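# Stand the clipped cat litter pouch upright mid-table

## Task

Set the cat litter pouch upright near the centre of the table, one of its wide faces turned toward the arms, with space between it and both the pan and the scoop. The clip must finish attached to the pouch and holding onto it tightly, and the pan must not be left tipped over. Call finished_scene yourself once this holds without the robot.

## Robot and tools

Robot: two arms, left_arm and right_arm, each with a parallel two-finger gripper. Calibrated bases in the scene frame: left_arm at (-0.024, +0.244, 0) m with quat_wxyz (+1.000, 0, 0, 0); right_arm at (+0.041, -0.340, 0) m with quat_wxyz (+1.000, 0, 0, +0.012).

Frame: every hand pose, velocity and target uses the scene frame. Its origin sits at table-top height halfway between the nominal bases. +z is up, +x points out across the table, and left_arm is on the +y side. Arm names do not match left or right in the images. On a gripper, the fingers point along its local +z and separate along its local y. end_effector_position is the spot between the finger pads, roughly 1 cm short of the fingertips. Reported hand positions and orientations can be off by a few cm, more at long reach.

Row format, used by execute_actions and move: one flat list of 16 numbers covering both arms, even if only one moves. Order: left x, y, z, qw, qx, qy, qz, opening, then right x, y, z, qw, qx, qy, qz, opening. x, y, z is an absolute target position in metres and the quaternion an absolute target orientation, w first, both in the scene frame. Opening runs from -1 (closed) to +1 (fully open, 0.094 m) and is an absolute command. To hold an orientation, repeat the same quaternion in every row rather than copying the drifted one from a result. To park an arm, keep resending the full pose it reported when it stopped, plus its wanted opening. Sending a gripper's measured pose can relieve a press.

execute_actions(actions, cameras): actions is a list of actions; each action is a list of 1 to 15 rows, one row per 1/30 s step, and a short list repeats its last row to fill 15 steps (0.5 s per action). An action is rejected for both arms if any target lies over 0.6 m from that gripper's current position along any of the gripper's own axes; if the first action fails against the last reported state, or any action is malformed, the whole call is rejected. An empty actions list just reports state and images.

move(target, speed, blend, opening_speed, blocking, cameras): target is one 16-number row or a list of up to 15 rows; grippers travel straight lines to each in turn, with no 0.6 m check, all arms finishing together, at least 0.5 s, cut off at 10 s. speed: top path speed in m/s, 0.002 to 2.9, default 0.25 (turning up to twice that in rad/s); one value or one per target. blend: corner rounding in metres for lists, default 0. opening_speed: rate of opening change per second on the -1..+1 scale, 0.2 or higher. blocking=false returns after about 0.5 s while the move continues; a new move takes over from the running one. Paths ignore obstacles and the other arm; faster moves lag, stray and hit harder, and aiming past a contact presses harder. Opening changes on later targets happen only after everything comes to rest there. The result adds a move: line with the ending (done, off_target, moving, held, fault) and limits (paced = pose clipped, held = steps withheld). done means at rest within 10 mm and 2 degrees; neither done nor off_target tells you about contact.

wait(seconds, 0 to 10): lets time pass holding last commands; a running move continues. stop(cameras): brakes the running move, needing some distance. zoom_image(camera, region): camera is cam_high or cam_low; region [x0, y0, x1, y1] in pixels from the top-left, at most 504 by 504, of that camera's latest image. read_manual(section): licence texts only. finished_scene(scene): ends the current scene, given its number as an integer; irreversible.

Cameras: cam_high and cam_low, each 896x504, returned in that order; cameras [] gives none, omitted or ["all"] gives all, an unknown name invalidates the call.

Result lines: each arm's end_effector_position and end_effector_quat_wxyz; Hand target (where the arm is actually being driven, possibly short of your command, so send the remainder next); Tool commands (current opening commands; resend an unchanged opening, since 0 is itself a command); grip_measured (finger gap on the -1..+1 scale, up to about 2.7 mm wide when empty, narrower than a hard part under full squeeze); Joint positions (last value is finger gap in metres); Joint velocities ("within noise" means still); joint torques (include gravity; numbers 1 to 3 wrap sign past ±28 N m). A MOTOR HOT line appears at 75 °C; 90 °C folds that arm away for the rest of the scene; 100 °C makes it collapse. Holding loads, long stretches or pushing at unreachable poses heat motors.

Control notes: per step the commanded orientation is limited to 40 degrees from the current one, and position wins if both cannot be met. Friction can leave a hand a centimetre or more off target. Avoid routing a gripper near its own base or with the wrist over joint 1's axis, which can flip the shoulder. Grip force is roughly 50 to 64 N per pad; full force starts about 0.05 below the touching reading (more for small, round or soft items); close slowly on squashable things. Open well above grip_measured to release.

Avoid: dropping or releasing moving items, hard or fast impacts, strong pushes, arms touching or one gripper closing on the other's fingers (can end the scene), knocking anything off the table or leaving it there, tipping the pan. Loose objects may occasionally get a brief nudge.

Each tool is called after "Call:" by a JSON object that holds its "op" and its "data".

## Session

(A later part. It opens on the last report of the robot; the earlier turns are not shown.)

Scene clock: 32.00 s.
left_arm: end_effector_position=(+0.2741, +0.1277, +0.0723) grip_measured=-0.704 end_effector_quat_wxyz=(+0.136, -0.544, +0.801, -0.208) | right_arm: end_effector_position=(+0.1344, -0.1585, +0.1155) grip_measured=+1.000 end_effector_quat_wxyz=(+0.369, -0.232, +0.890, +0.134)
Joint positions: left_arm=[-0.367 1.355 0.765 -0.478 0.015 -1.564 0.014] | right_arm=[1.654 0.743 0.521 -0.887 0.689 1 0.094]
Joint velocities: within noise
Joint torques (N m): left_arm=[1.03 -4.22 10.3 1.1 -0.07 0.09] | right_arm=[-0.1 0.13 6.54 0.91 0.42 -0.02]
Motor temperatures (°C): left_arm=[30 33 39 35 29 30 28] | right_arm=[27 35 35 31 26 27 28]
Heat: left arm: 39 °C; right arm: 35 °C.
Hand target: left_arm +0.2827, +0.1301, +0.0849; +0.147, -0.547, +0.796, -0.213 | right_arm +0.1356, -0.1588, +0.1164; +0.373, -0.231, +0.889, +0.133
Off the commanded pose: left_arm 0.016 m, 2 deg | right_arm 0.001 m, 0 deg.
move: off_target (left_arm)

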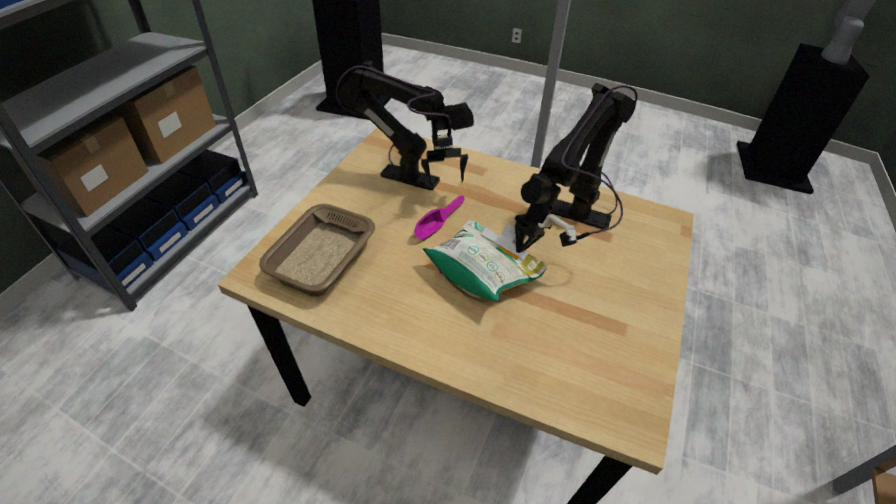

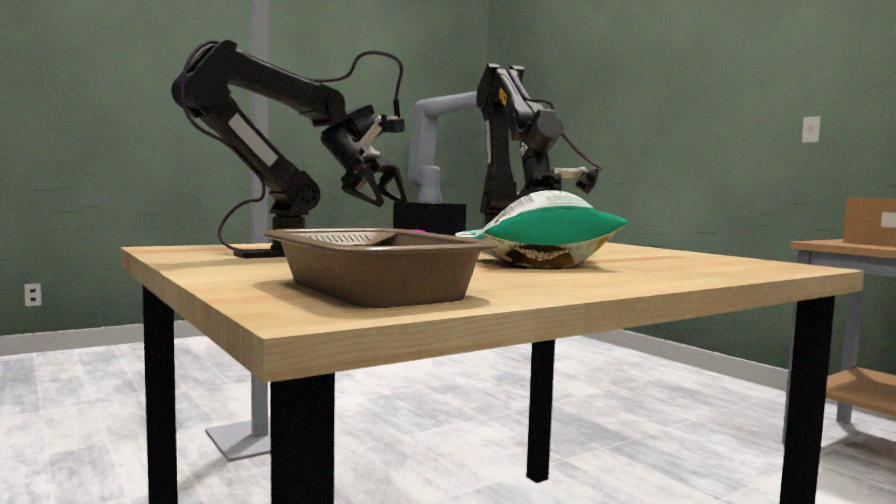

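Call:
{"op": "move", "data": {"target": [[0.283,0.13,0.085,0.1466,-0.5471,0.796,-0.2133,-0.4,0.1356,-0.1588,0.1164,0.373,-0.231,0.889,0.133,1],[0.283,0.13,0.09,0.3448,-0.4494,0.6538,-0.5017,-0.4,0.1356,-0.1588,0.1164,0.373,-0.231,0.889,0.133,1]], "speed": [0.06,0.2], "opening_speed": 0.5}}

Call:
{"op": "zoom_image", "data": {"camera": "cam_high", "region": [420, 180, 580, 320]}}

Call:
{"op": "zoom_image", "data": {"camera": "cam_low", "region": [440, 70, 680, 290]}}

Scene clock: 37.27 s.
left_arm: end_effector_position=(+0.2850, +0.1267, +0.0946) grip_measured=-0.401 end_effector_quat_wxyz=(+0.344, -0.446, +0.652, -0.507) | right_arm: end_effector_position=(+0.1344, -0.1585, +0.1155) grip_measured=+1.000 end_effector_quat_wxyz=(+0.369, -0.232, +0.890, +0.134)
Joint positions: left_arm=[-0.357 1.374 0.065 1.057 0.018 -1.57 0.028] | right_arm=[1.654 0.743 0.521 -0.887 0.689 1 0.094]
Joint velocities: within noise
Joint torques (N m): left_arm=[0.61 -1.7 4.07 2.14 -0.05 0.04] | right_arm=[-0.18 0.17 6.58 0.97 0.39 -0.04]
Motor temperatures (°C): left_arm=[30 33 39 35 29 30 28] | right_arm=[27 35 35 31 26 27 28]
Heat: left arm: 39 °C; right arm: 35 °C.
Hand target: left_arm +0.2830, +0.1299, +0.0901; +0.345, -0.449, +0.654, -0.502 | right_arm +0.1356, -0.1588, +0.1164; +0.373, -0.231, +0.889, +0.133
Off the commanded pose: left_arm 0.006 m, 1 deg | right_arm 0.001 m, 0 deg.
move: done

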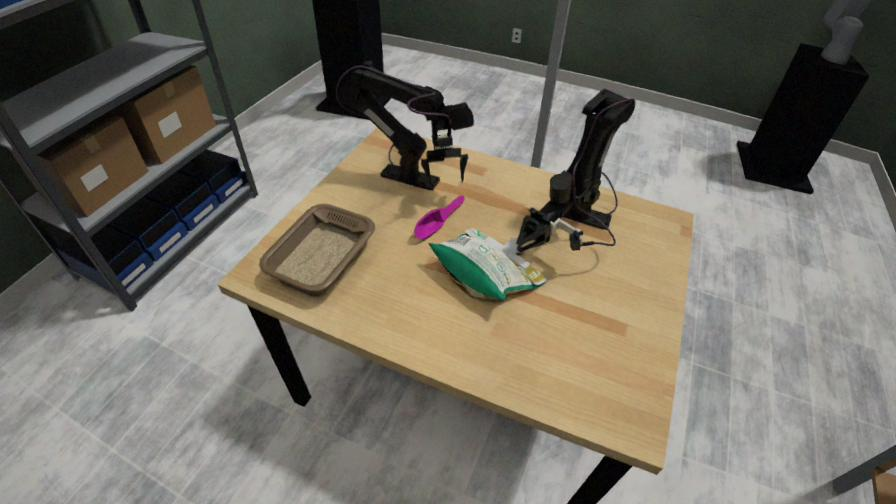

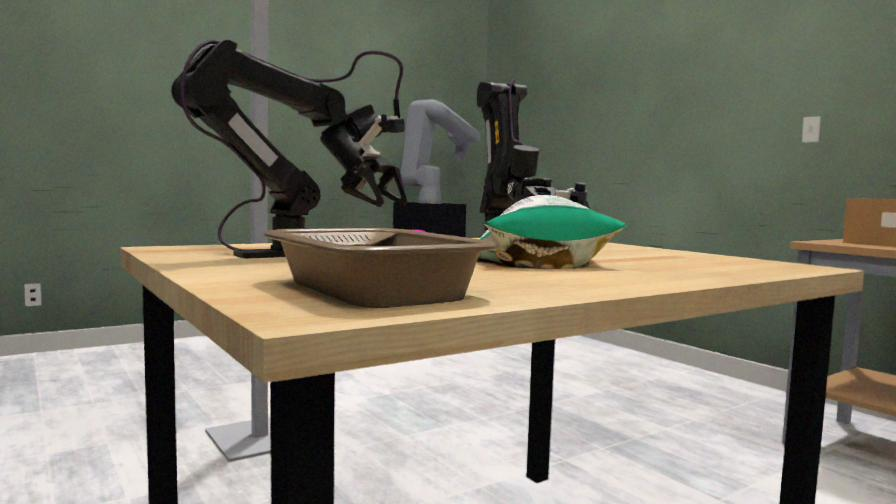

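Scaled by 3.150.

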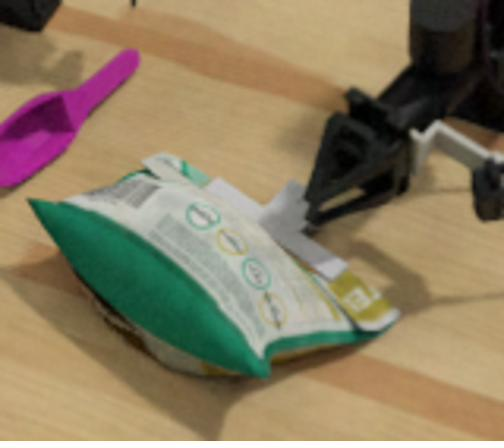

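Scaled by 2.100.

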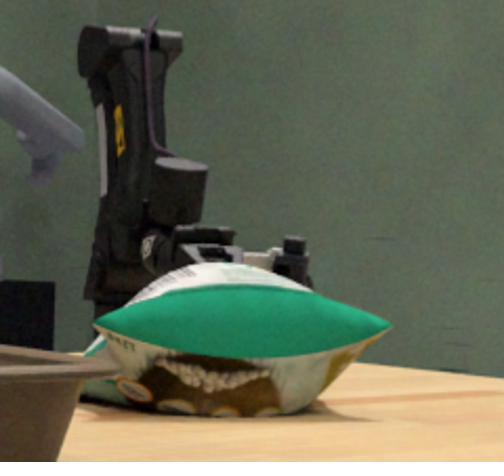

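Call:
{"op": "move", "data": {"target": [[0.225,0.152,0.07,0.2393,-0.5134,0.7471,-0.3483,-0.4,0.1356,-0.1588,0.1164,0.373,-0.231,0.889,0.133,1],[0.238,0.142,0.033,0.2393,-0.5134,0.7471,-0.3483,-0.4,0.1356,-0.1588,0.1164,0.373,-0.231,0.889,0.133,1],[0.281,0.129,0.031,0.2393,-0.5134,0.7471,-0.3483,-0.4,0.1356,-0.1588,0.1164,0.373,-0.231,0.889,0.133,1]], "speed": [0.15,0.1,0.05]}}

Call:
{"op": "zoom_image", "data": {"camera": "cam_high", "region": [460, 210, 560, 310]}}

Scene clock: 41.00 s.
left_arm: end_effector_position=(+0.2659, +0.1321, +0.0191) grip_measured=-0.401 end_effector_quat_wxyz=(+0.223, -0.520, +0.754, -0.333) | right_arm: end_effector_position=(+0.1344, -0.1585, +0.1155) grip_measured=+1.000 end_effector_quat_wxyz=(+0.369, -0.232, +0.890, +0.134)
Joint positions: left_arm=[-0.368 1.342 0.262 0.333 0.007 -1.579 0.028] | right_arm=[1.654 0.743 0.521 -0.887 0.689 1 0.094]
Joint velocities: within noise
Joint torques (N m): left_arm=[0.54 -2.02 8.23 2.09 -0.02 0.1] | right_arm=[-0.21 0.14 6.42 0.97 0.48 -0.05]
Motor temperatures (°C): left_arm=[30 33 39 35 29 30 28] | right_arm=[27 35 35 31 26 27 28]
Heat: left arm: 39 °C; right arm: 35 °C.
Hand target: left_arm +0.2800, +0.1294, +0.0317; +0.239, -0.513, +0.747, -0.348 | right_arm +0.1356, -0.1588, +0.1164; +0.373, -0.231, +0.889, +0.133
Off the commanded pose: left_arm 0.020 m, 3 deg | right_arm 0.001 m, 0 deg.
move: off_target (left_arm)

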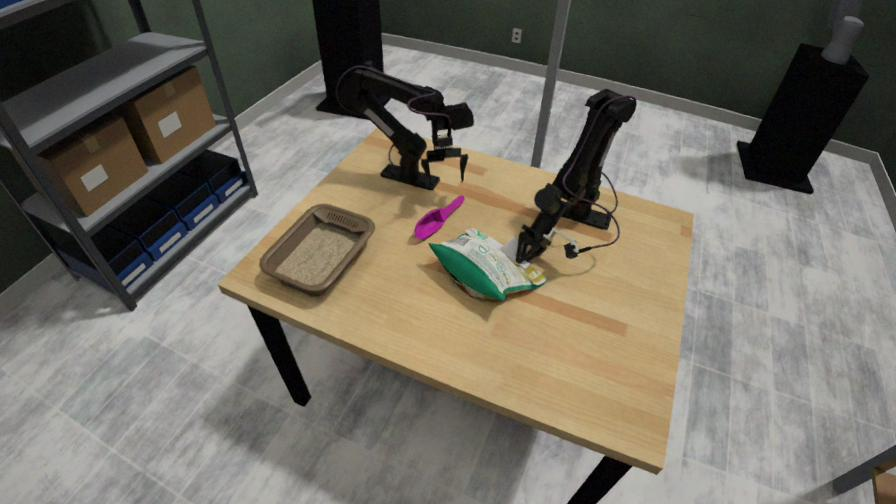

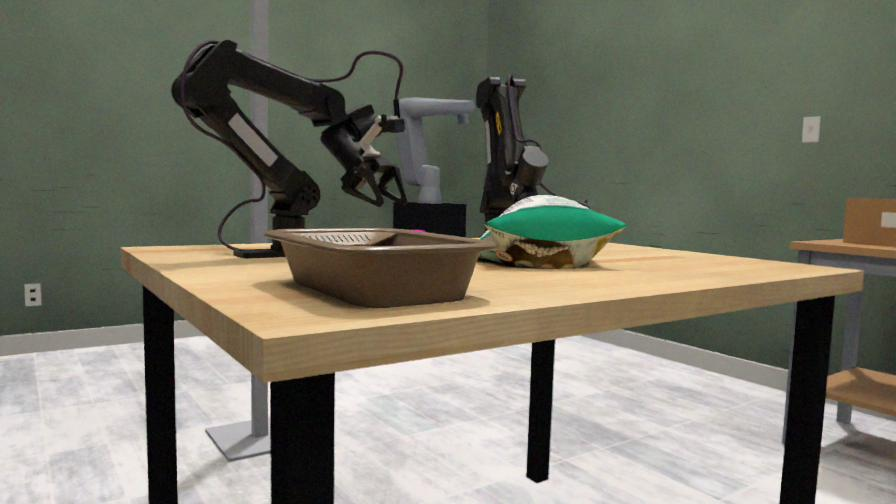

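Scaled by 5.040.

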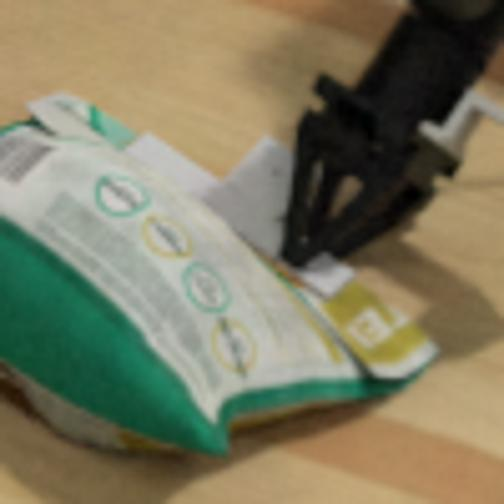

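Call:
{"op": "move", "data": {"target": [[0.2805,0.129,0.0317,0.2393,-0.5134,0.7471,-0.3483,-1,0.1356,-0.1588,0.1164,0.373,-0.231,0.889,0.133,1],[0.29,0.126,0.088,0.0984,-0.5578,0.8117,-0.1431,-1,0.1356,-0.1588,0.1164,0.373,-0.231,0.889,0.133,1],[0.322,0.112,0.138,-0.0494,-0.5642,0.821,0.0718,-1,0.1356,-0.1588,0.1164,0.373,-0.231,0.889,0.133,1]], "speed": 0.1, "opening_speed": 0.5}}

Call:
{"op": "zoom_image", "data": {"camera": "cam_high", "region": [420, 180, 580, 320]}}

Call:
{"op": "zoom_image", "data": {"camera": "cam_low", "region": [440, 70, 680, 290]}}

Scene clock: 48.40 s.
left_arm: end_effector_position=(+0.3206, +0.1106, +0.1317) grip_measured=-0.699 end_effector_quat_wxyz=(-0.036, -0.564, +0.824, +0.044) | right_arm: end_effector_position=(+0.1344, -0.1585, +0.1155) grip_measured=+1.000 end_effector_quat_wxyz=(+0.369, -0.232, +0.890, +0.134)
Joint positions: left_arm=[-0.368 2.074 1.948 -1.558 0.008 -1.567 0.014] | right_arm=[1.654 0.743 0.521 -0.887 0.689 1 0.094]
Joint velocities: within noise
Joint torques (N m): left_arm=[0.13 -9.4 9.06 -0.09 -0.09 -0.01] | right_arm=[-0.14 0.24 6.6 0.96 0.41 -0.03]
Motor temperatures (°C): left_arm=[30 34 40 35 29 30 29] | right_arm=[27 35 35 31 26 27 28]
Heat: left arm: 40 °C; right arm: 35 °C.
Hand target: left_arm +0.3217, +0.1121, +0.1376; -0.033, -0.565, +0.823, +0.047 | right_arm +0.1356, -0.1588, +0.1164; +0.373, -0.231, +0.889, +0.133
Off the commanded pose: left_arm 0.007 m, 4 deg | right_arm 0.001 m, 0 deg.
joint sent to its limit (left arm) — joint 4 (wrist pitch), lower limit. The joint targets are off in orientation, not in position.
move: off_target (left_arm)

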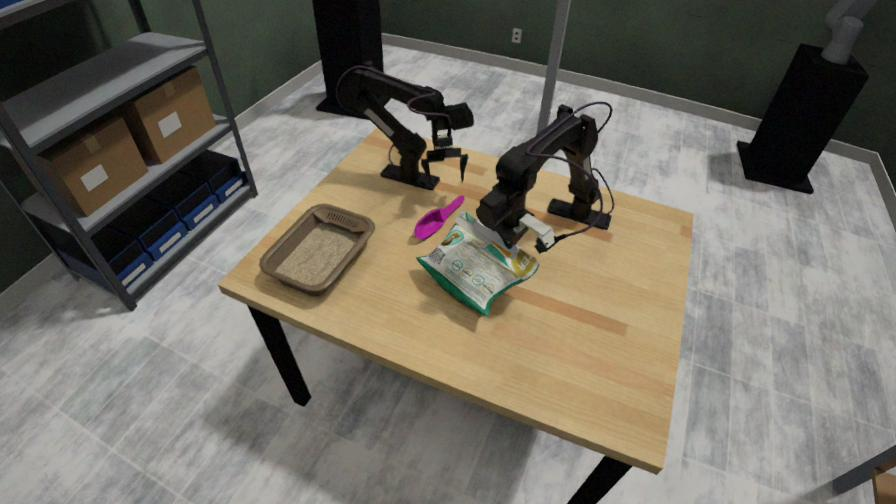

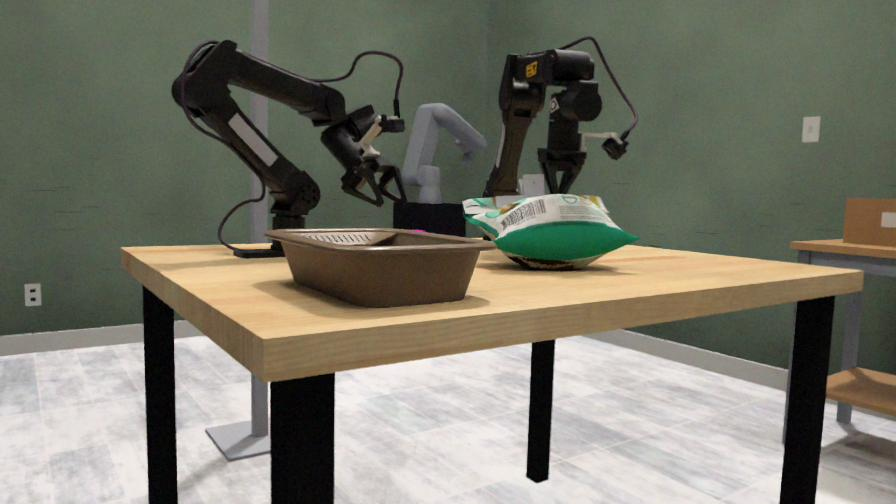

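Scaled by 3.150.

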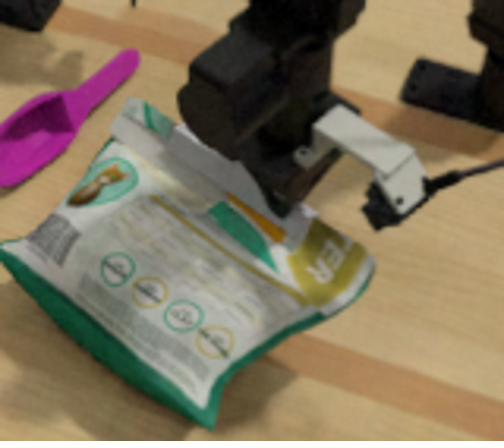

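Scaled by 2.100.

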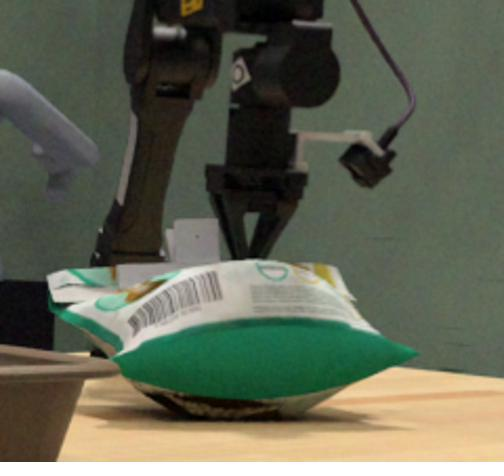

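Call:
{"op": "move", "data": {"target": [[0.3217,0.1121,0.1376,-0.033,-0.565,0.823,0.047,-1,0.19,-0.06,0.11,0.5995,-0.1377,0.7812,0.1057,-1],[0.3217,0.1121,0.1376,-0.033,-0.565,0.823,0.047,-1,0.245,-0.03,0.088,0.5995,-0.1377,0.7812,0.1057,-1]], "speed": 0.15}}

Call:
{"op": "zoom_image", "data": {"camera": "cam_high", "region": [420, 160, 580, 320]}}

Call:
{"op": "zoom_image", "data": {"camera": "cam_low", "region": [400, 70, 680, 290]}}

Scene clock: 52.83 s.
left_arm: end_effector_position=(+0.3206, +0.1106, +0.1317) grip_measured=-0.699 end_effector_quat_wxyz=(-0.036, -0.564, +0.824, +0.044) | right_arm: end_effector_position=(+0.2433, -0.0253, +0.0956) grip_measured=-0.991 end_effector_quat_wxyz=(+0.602, -0.131, +0.779, +0.118)
Joint positions: left_arm=[-0.368 2.074 1.948 -1.558 0.008 -1.567 0.014] | right_arm=[1.383 1.695 0.479 0.743 0.995 0.432 0]
Joint velocities: within noise
Joint torques (N m): left_arm=[0.06 -9.35 8.64 -0.07 -0.11 -0.02] | right_arm=[-0.58 -4.79 3.67 1.46 0.23 -0.08]
Motor temperatures (°C): left_arm=[30 37 40 34 29 30 29] | right_arm=[27 35 35 32 27 27 28]
Heat: left arm: 40 °C; right arm: 35 °C.
Hand target: left_arm +0.3216, +0.1121, +0.1375; -0.033, -0.565, +0.823, +0.047 | right_arm +0.2449, -0.0301, +0.0881; +0.599, -0.138, +0.781, +0.106
Off the commanded pose: left_arm 0.006 m, 0 deg | right_arm 0.009 m, 2 deg.
move: done

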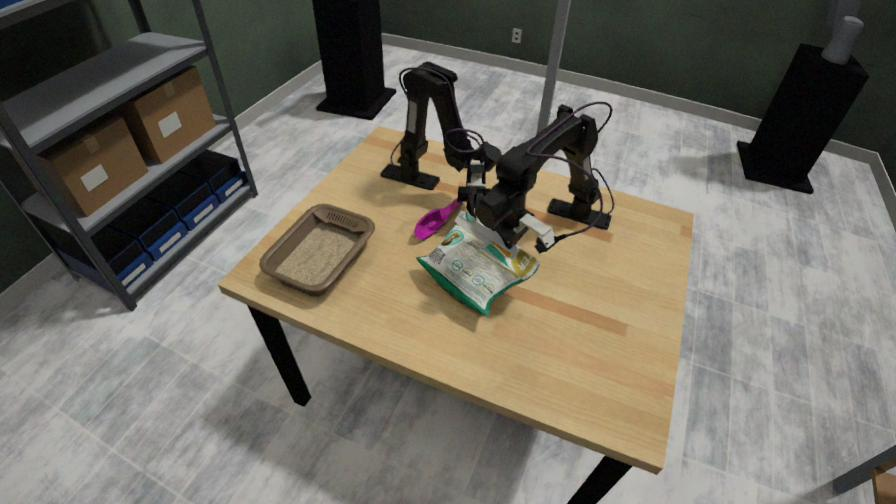

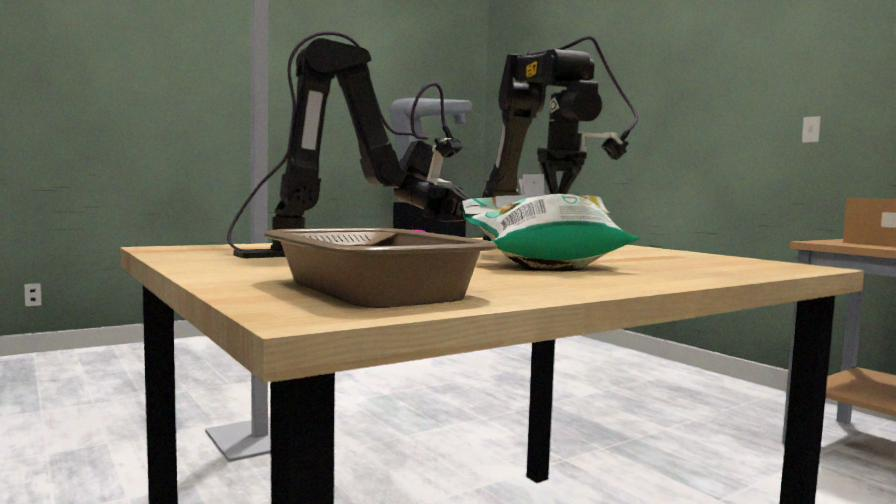

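Scaled by 3.150.

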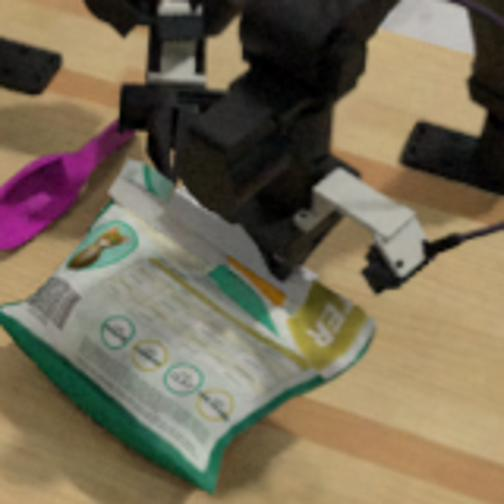

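Scaled by 1.800.

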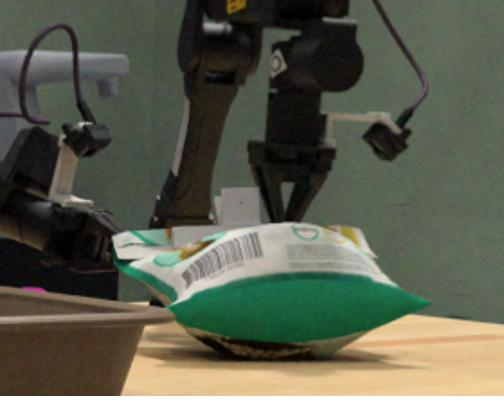

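Call:
{"op": "move", "data": {"target": [0.297,-0.018,0.08,0.5995,-0.1377,0.7812,0.1057,-1,0,0,0,1,0,0,0,-1], "speed": 0.05}}

Scene clock: 63.20 s.
left_arm: end_effector_position=(+0.3014, +0.0678, +0.1077) grip_measured=-0.716 end_effector_quat_wxyz=(+0.323, -0.370, +0.860, +0.138) | right_arm: end_effector_position=(+0.1142, -0.0099, +0.0466) grip_measured=-0.991 end_effector_quat_wxyz=(+0.701, -0.170, +0.688, +0.083)
Joint positions: left_arm=[-0.821 1.94 1.489 -1.174 -0.716 -1.654 0.013] | right_arm=[1.88 2.321 0.564 1.579 1.544 0.052 0]
Joint velocities: within noise
Joint torques (N m): left_arm=[-2 -9.94 5.42 1.45 -0.22 0.35] | right_arm=[0.51 -6.56 0.99 1.21 0.18 -0.07]
Motor temperatures (°C): left_arm=[30 40 39 34 29 30 29] | right_arm=[27 36 34 33 26 27 28]
Heat: left arm: 40 °C; right arm: 36 °C.
Hand target: left_arm +0.3072, +0.0427, +0.1083; +0.331, -0.364, +0.866, +0.087 | right_arm +0.1134, -0.0138, +0.0409; +0.702, -0.180, +0.685, +0.071
Off the commanded pose: left_arm 0.090 m, 43 deg | right_arm 0.124 m, 91 deg.
joint sent to its limit (right arm) — joint 4 (wrist pitch), upper limit; joint 5 (wrist yaw), upper limit.
move: off_target (left_arm, right_arm; path cut at 10 s); limits=paced

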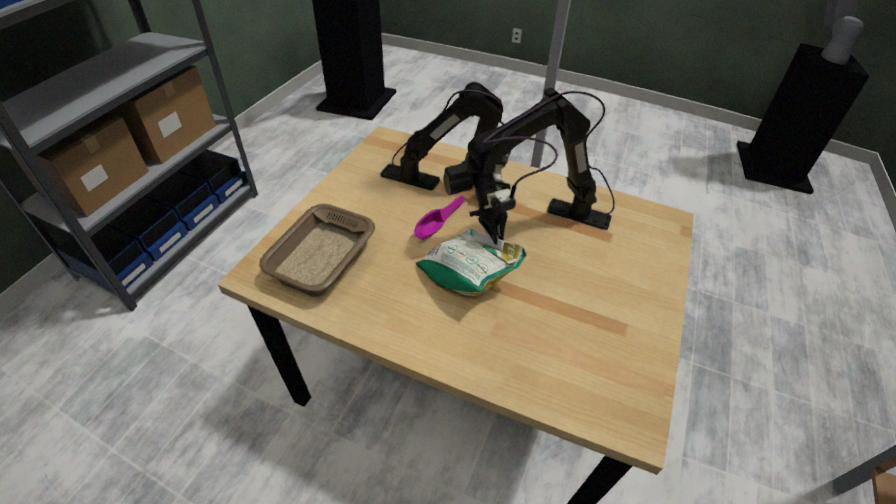

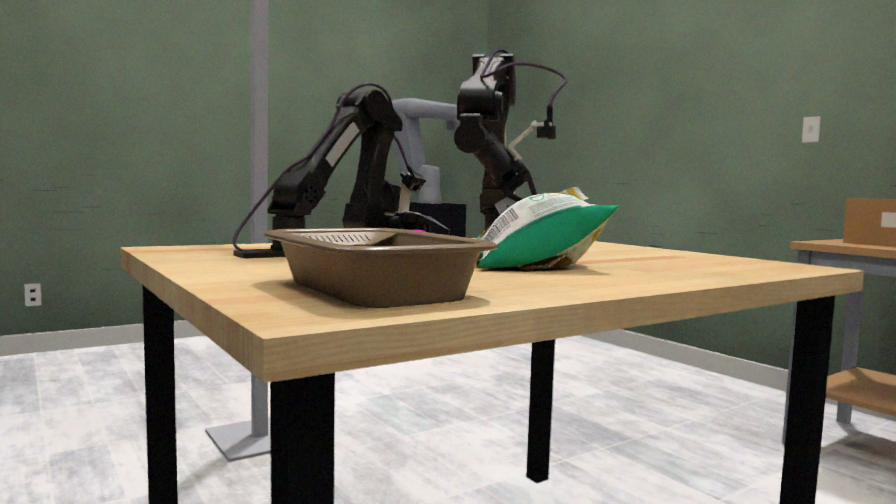

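Call:
{"op": "move", "data": {"target": [[0.3014,0.0678,0.115,0.323,-0.370,0.860,0.138,-1,0.14,-0.08,0.10,0.5995,-0.1377,0.7812,0.1057,-1],[0.3014,0.0678,0.115,0.323,-0.370,0.860,0.138,-1,0.14,-0.14,0.13,0.5995,-0.1377,0.7812,0.1057,-1]], "speed": 0.12}}

Call:
{"op": "zoom_image", "data": {"camera": "cam_high", "region": [400, 160, 580, 320]}}

Call:
{"op": "zoom_image", "data": {"camera": "cam_low", "region": [400, 70, 680, 290]}}

Scene clock: 66.57 s.
left_arm: end_effector_position=(+0.2984, +0.0722, +0.1082) grip_measured=-0.716 end_effector_quat_wxyz=(+0.319, -0.378, +0.857, +0.144) | right_arm: end_effector_position=(+0.1440, -0.1255, +0.1322) grip_measured=-0.991 end_effector_quat_wxyz=(+0.688, -0.138, +0.695, +0.156)
Joint positions: left_arm=[-0.818 1.939 1.489 -1.197 -0.713 -1.677 0.013] | right_arm=[1.939 1.5 0.024 1.323 1.544 0.18 0]
Joint velocities: within noise
Joint torques (N m): left_arm=[-0.28 -9.05 7.83 0.27 -0.49 0.28] | right_arm=[0.1 -3.32 1.96 0.95 0.19 0.06]
Motor temperatures (°C): left_arm=[30 40 39 34 29 30 29] | right_arm=[27 37 34 33 26 27 28]
Heat: left arm: 40 °C; right arm: 37 °C.
Hand target: left_arm +0.3013, +0.0679, +0.1149; +0.323, -0.370, +0.860, +0.138 | right_arm +0.1452, -0.1298, +0.1305; +0.690, -0.142, +0.694, +0.147
Off the commanded pose: left_arm 0.009 m, 1 deg | right_arm 0.015 m, 15 deg.
joint sent to its limit (right arm) — joint 5 (wrist yaw), upper limit. The joint targets are off in position and orientation.
move: off_target (right_arm)

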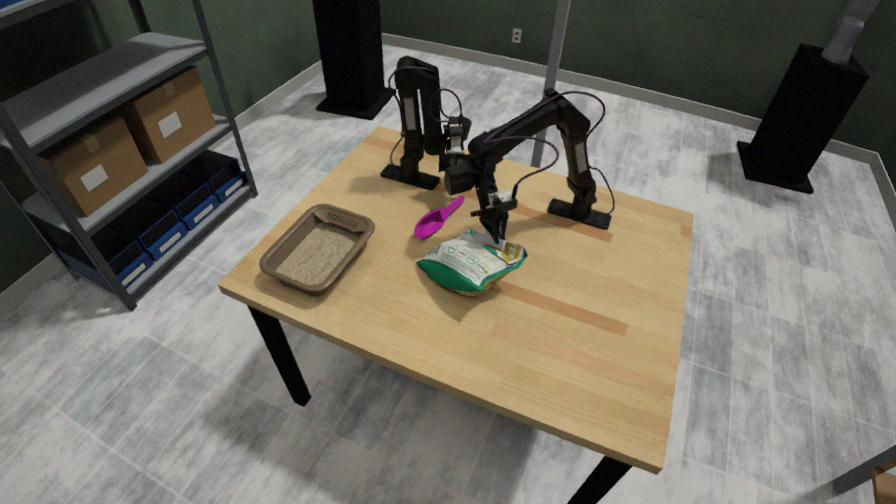

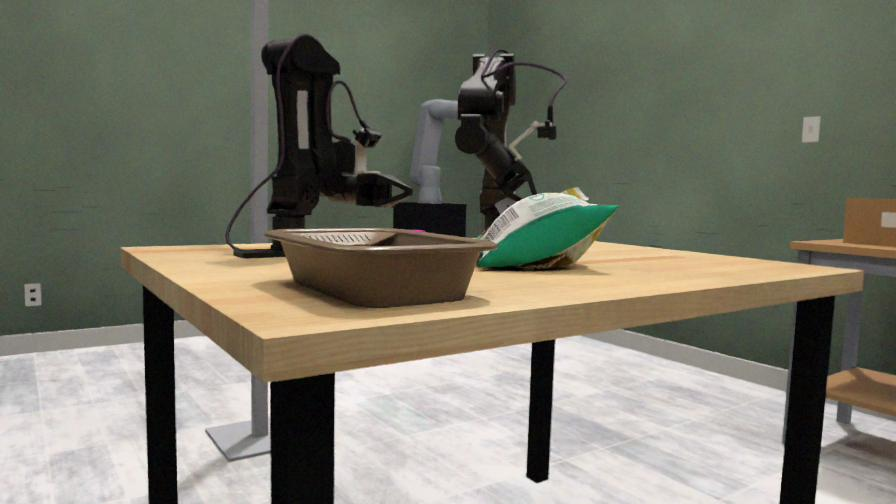

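Scaled by 2.800.

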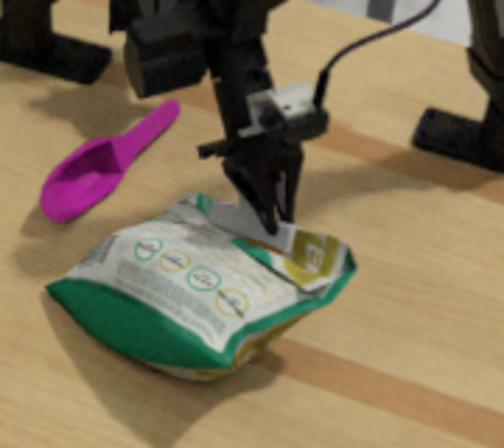

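Scaled by 1.800.

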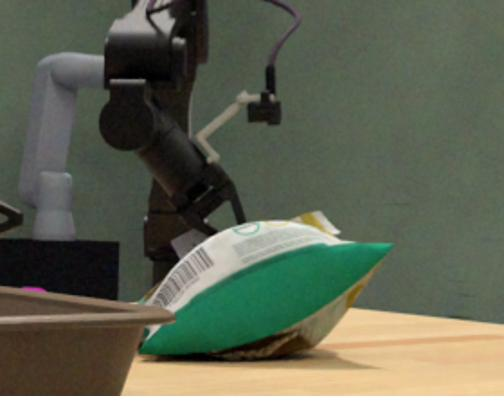

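Call:
{"op": "move", "data": {"target": [0.3217,0.1121,0.1376,-0.033,-0.565,0.823,0.047,-1,0.15,-0.17,0.15,0.5995,-0.1377,0.7812,0.1057,-1], "speed": 0.12}}

Call:
{"op": "zoom_image", "data": {"camera": "cam_high", "region": [400, 160, 580, 320]}}

Call:
{"op": "zoom_image", "data": {"camera": "cam_low", "region": [400, 70, 680, 290]}}

Scene clock: 71.83 s.
left_arm: end_effector_position=(+0.3259, +0.1055, +0.1314) grip_measured=-0.721 end_effector_quat_wxyz=(-0.024, -0.557, +0.830, +0.034) | right_arm: end_effector_position=(+0.1527, -0.1648, +0.1510) grip_measured=-0.991 end_effector_quat_wxyz=(+0.681, -0.159, +0.693, +0.175)
Joint positions: left_arm=[-0.379 2.072 1.946 -1.529 0.001 -1.561 0.013] | right_arm=[2 0.611 0.024 0.128 1.544 0.485 0]
Joint velocities: within noise
Joint torques (N m): left_arm=[1.07 -9.25 8.85 -0.35 -0.04 -0.13] | right_arm=[0.57 0.46 6.17 0.91 0.32 0.08]
Motor temperatures (°C): left_arm=[30 39 40 33 29 30 30] | right_arm=[27 36 34 33 26 27 28]
Heat: left arm: 40 °C; right arm: 36 °C.
Hand target: left_arm +0.3217, +0.1119, +0.1376; -0.032, -0.565, +0.823, +0.046 | right_arm +0.1527, -0.1666, +0.1501; +0.683, -0.162, +0.691, +0.172
Off the commanded pose: left_arm 0.010 m, 2 deg | right_arm 0.006 m, 16 deg.
move: off_target (right_arm)

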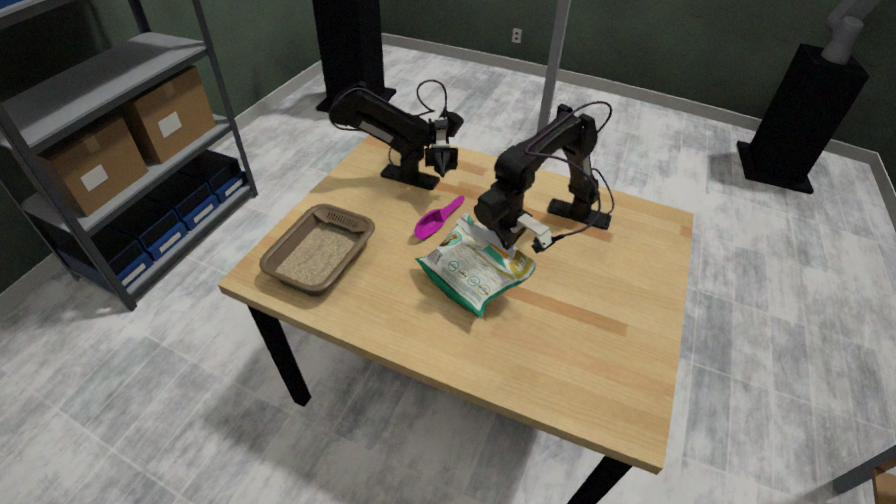

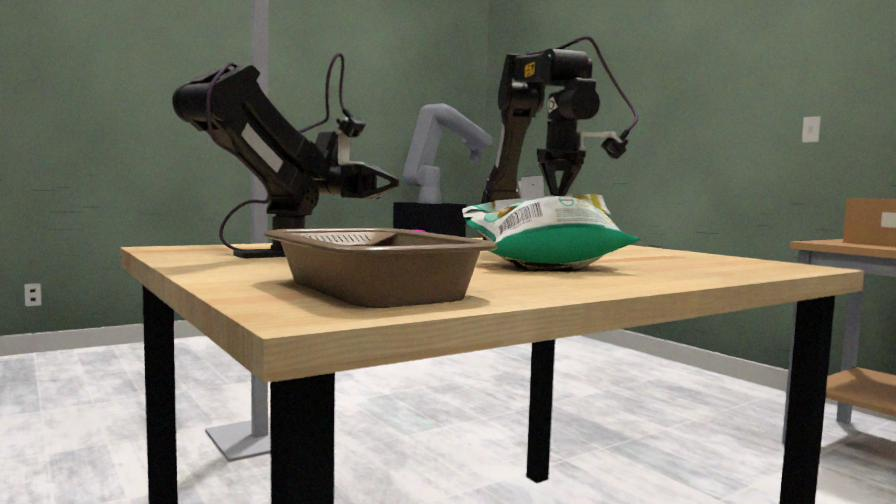

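Scaled by 2.800.

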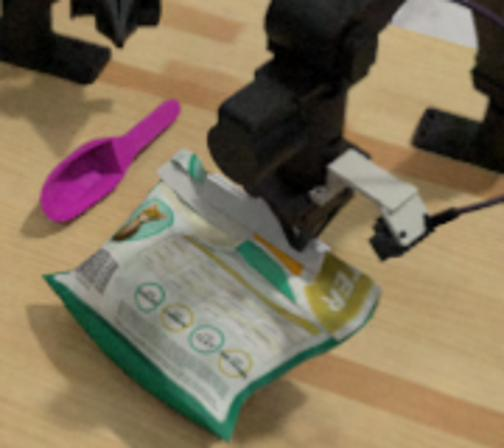

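Scaled by 1.800.

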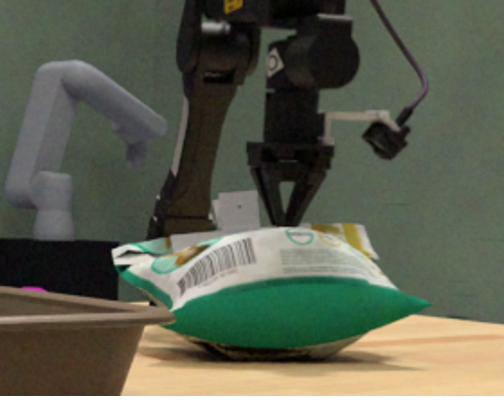

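Call:
{"op": "move", "data": {"target": [[0.3217,0.1121,0.1376,-0.033,-0.565,0.823,0.047,-1,0.2,-0.06,0.12,0.5995,-0.1377,0.7812,0.1057,-1],[0.3217,0.1121,0.1376,-0.033,-0.565,0.823,0.047,-1,0.245,-0.03,0.085,0.5995,-0.1377,0.7812,0.1057,-1],[0.3217,0.1121,0.1376,-0.033,-0.565,0.823,0.047,-1,0.285,-0.02,0.08,0.5995,-0.1377,0.7812,0.1057,-1]], "speed": [0.12,0.1,0.05]}}

Call:
{"op": "zoom_image", "data": {"camera": "cam_high", "region": [400, 160, 580, 320]}}

Call:
{"op": "zoom_image", "data": {"camera": "cam_low", "region": [400, 70, 680, 290]}}

Scene clock: 75.30 s.
left_arm: end_effector_position=(+0.3263, +0.1040, +0.1324) grip_measured=-0.721 end_effector_quat_wxyz=(-0.026, -0.558, +0.829, +0.031) | right_arm: end_effector_position=(+0.2793, -0.0226, +0.0780) grip_measured=-0.991 end_effector_quat_wxyz=(+0.595, -0.144, +0.783, +0.108)
Joint positions: left_arm=[-0.379 2.072 1.95 -1.529 0.008 -1.563 0.013] | right_arm=[1.249 1.806 0.501 0.88 0.865 0.329 0]
Joint velocities: within noise
Joint torques (N m): left_arm=[1.03 -9.29 8.66 -0.32 -0.1 -0.08] | right_arm=[-1.05 -5.35 5.97 1.65 0.24 -0.14]
Motor temperatures (°C): left_arm=[30 39 40 33 29 30 30] | right_arm=[27 36 35 33 26 27 28]
Heat: left arm: 40 °C; right arm: 36 °C.
Hand target: left_arm +0.3217, +0.1119, +0.1376; -0.032, -0.565, +0.823, +0.046 | right_arm +0.2849, -0.0203, +0.0799; +0.599, -0.138, +0.781, +0.105
Off the commanded pose: left_arm 0.011 m, 2 deg | right_arm 0.007 m, 1 deg.
move: off_target (left_arm)

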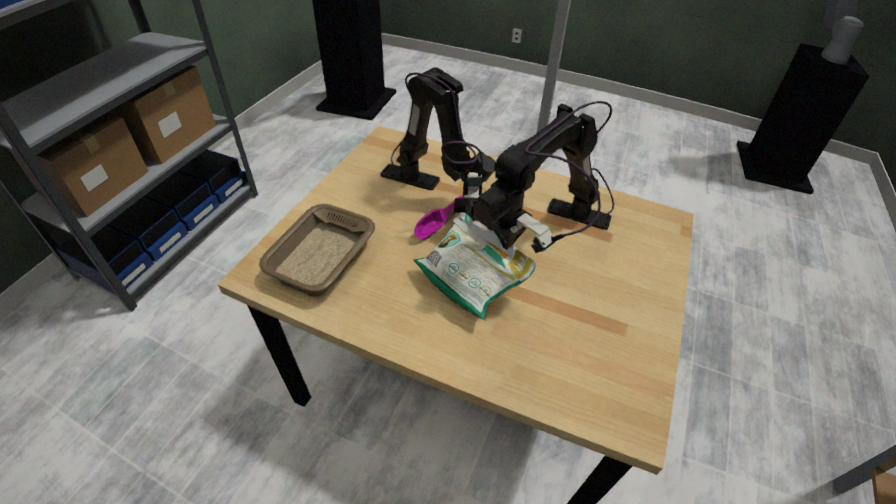

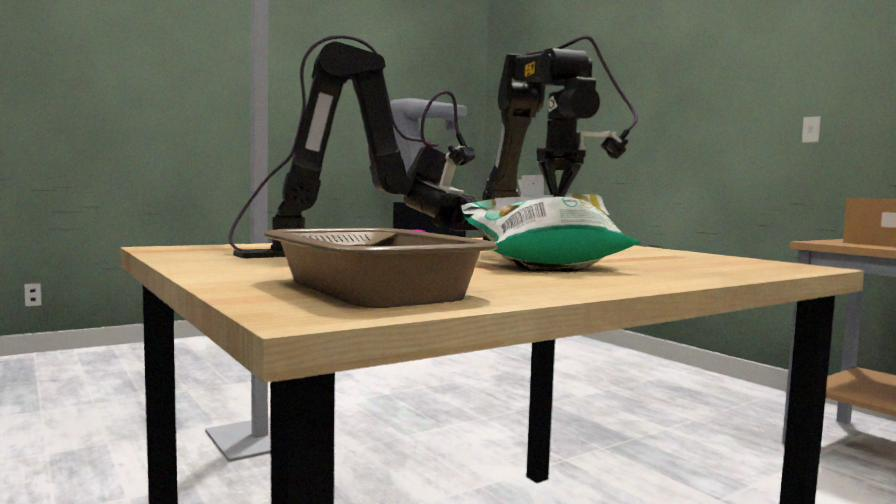

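Scaled by 2.800.

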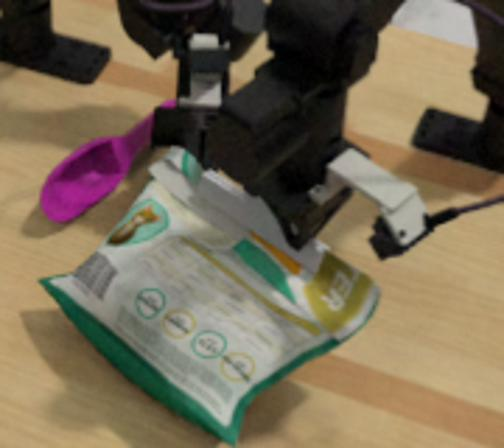

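Scaled by 1.800.

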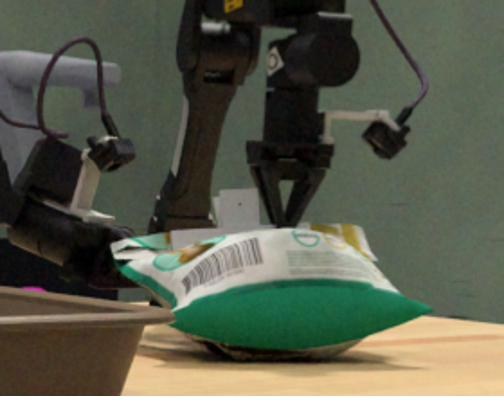

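Call:
{"op": "move", "data": {"target": [[0.3217,0.1119,0.1376,-0.032,-0.565,0.823,0.046,-1,0.291,-0.02,0.085,0.5995,-0.1377,0.7812,0.1057,-1],[0.3217,0.1119,0.1376,-0.032,-0.565,0.823,0.046,-0.45,0.291,-0.02,0.085,0.5995,-0.1377,0.7812,0.1057,-1]], "speed": 0.05, "opening_speed": 0.3}}

Call:
{"op": "zoom_image", "data": {"camera": "cam_high", "region": [400, 160, 580, 320]}}

Call:
{"op": "zoom_image", "data": {"camera": "cam_low", "region": [400, 70, 680, 290]}}

Scene clock: 78.43 s.
left_arm: end_effector_position=(+0.3188, +0.1081, +0.1333) grip_measured=-0.451 end_effector_quat_wxyz=(-0.039, -0.561, +0.826, +0.042) | right_arm: end_effector_position=(+0.2827, -0.0212, +0.0743) grip_measured=-0.991 end_effector_quat_wxyz=(+0.587, -0.158, +0.787, +0.104)
Joint positions: left_arm=[-0.373 2.072 1.95 -1.563 0.016 -1.566 0.026] | right_arm=[1.231 1.806 0.511 0.853 0.832 0.315 0]
Joint velocities: within noise
Joint torques (N m): left_arm=[0.24 -9.33 8.29 0.03 -0.18 -0.01] | right_arm=[-1.28 -6.63 6.12 1.74 0.39 -0.06]
Motor temperatures (°C): left_arm=[30 38 40 33 29 30 30] | right_arm=[27 37 35 34 26 27 28]
Heat: left arm: 40 °C; right arm: 37 °C.
Hand target: left_arm +0.3217, +0.1120, +0.1375; -0.032, -0.565, +0.823, +0.046 | right_arm +0.2908, -0.0203, +0.0850; +0.599, -0.138, +0.781, +0.106
Off the commanded pose: left_arm 0.006 m, 1 deg | right_arm 0.014 m, 3 deg.
move: off_target (right_arm); target 2's new opening was sent with left_arm's hand 0.011 m and 2 deg from that target

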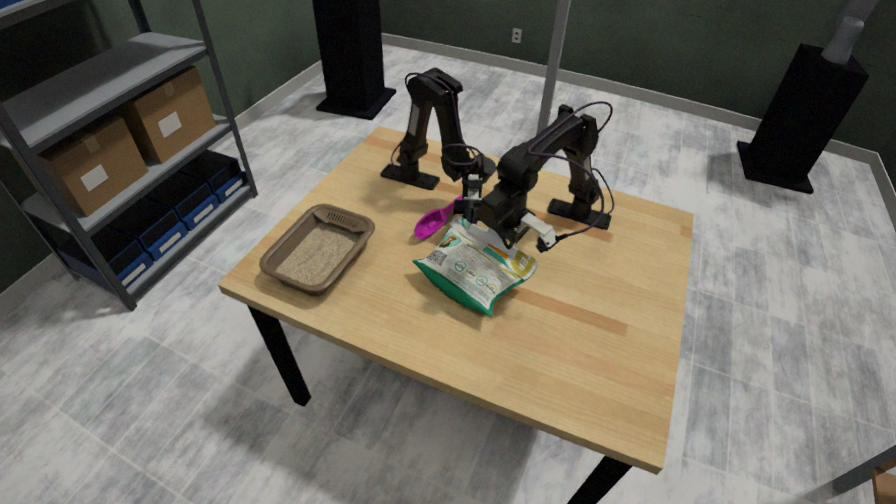

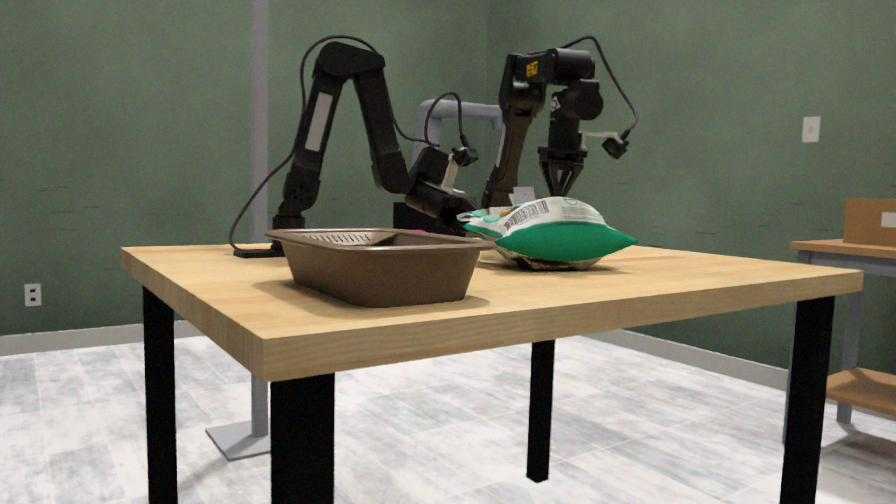

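Scaled by 2.800.

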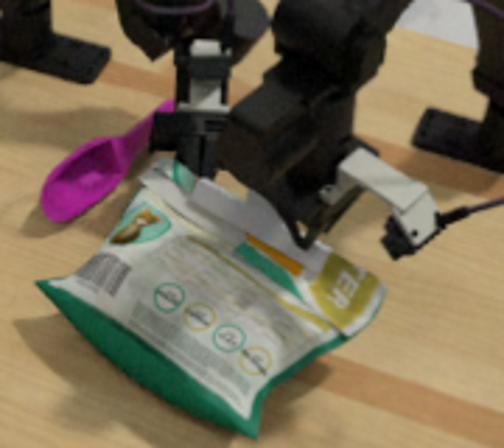

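Scaled by 1.800.

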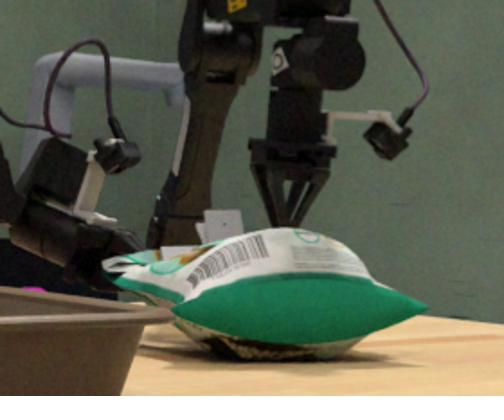

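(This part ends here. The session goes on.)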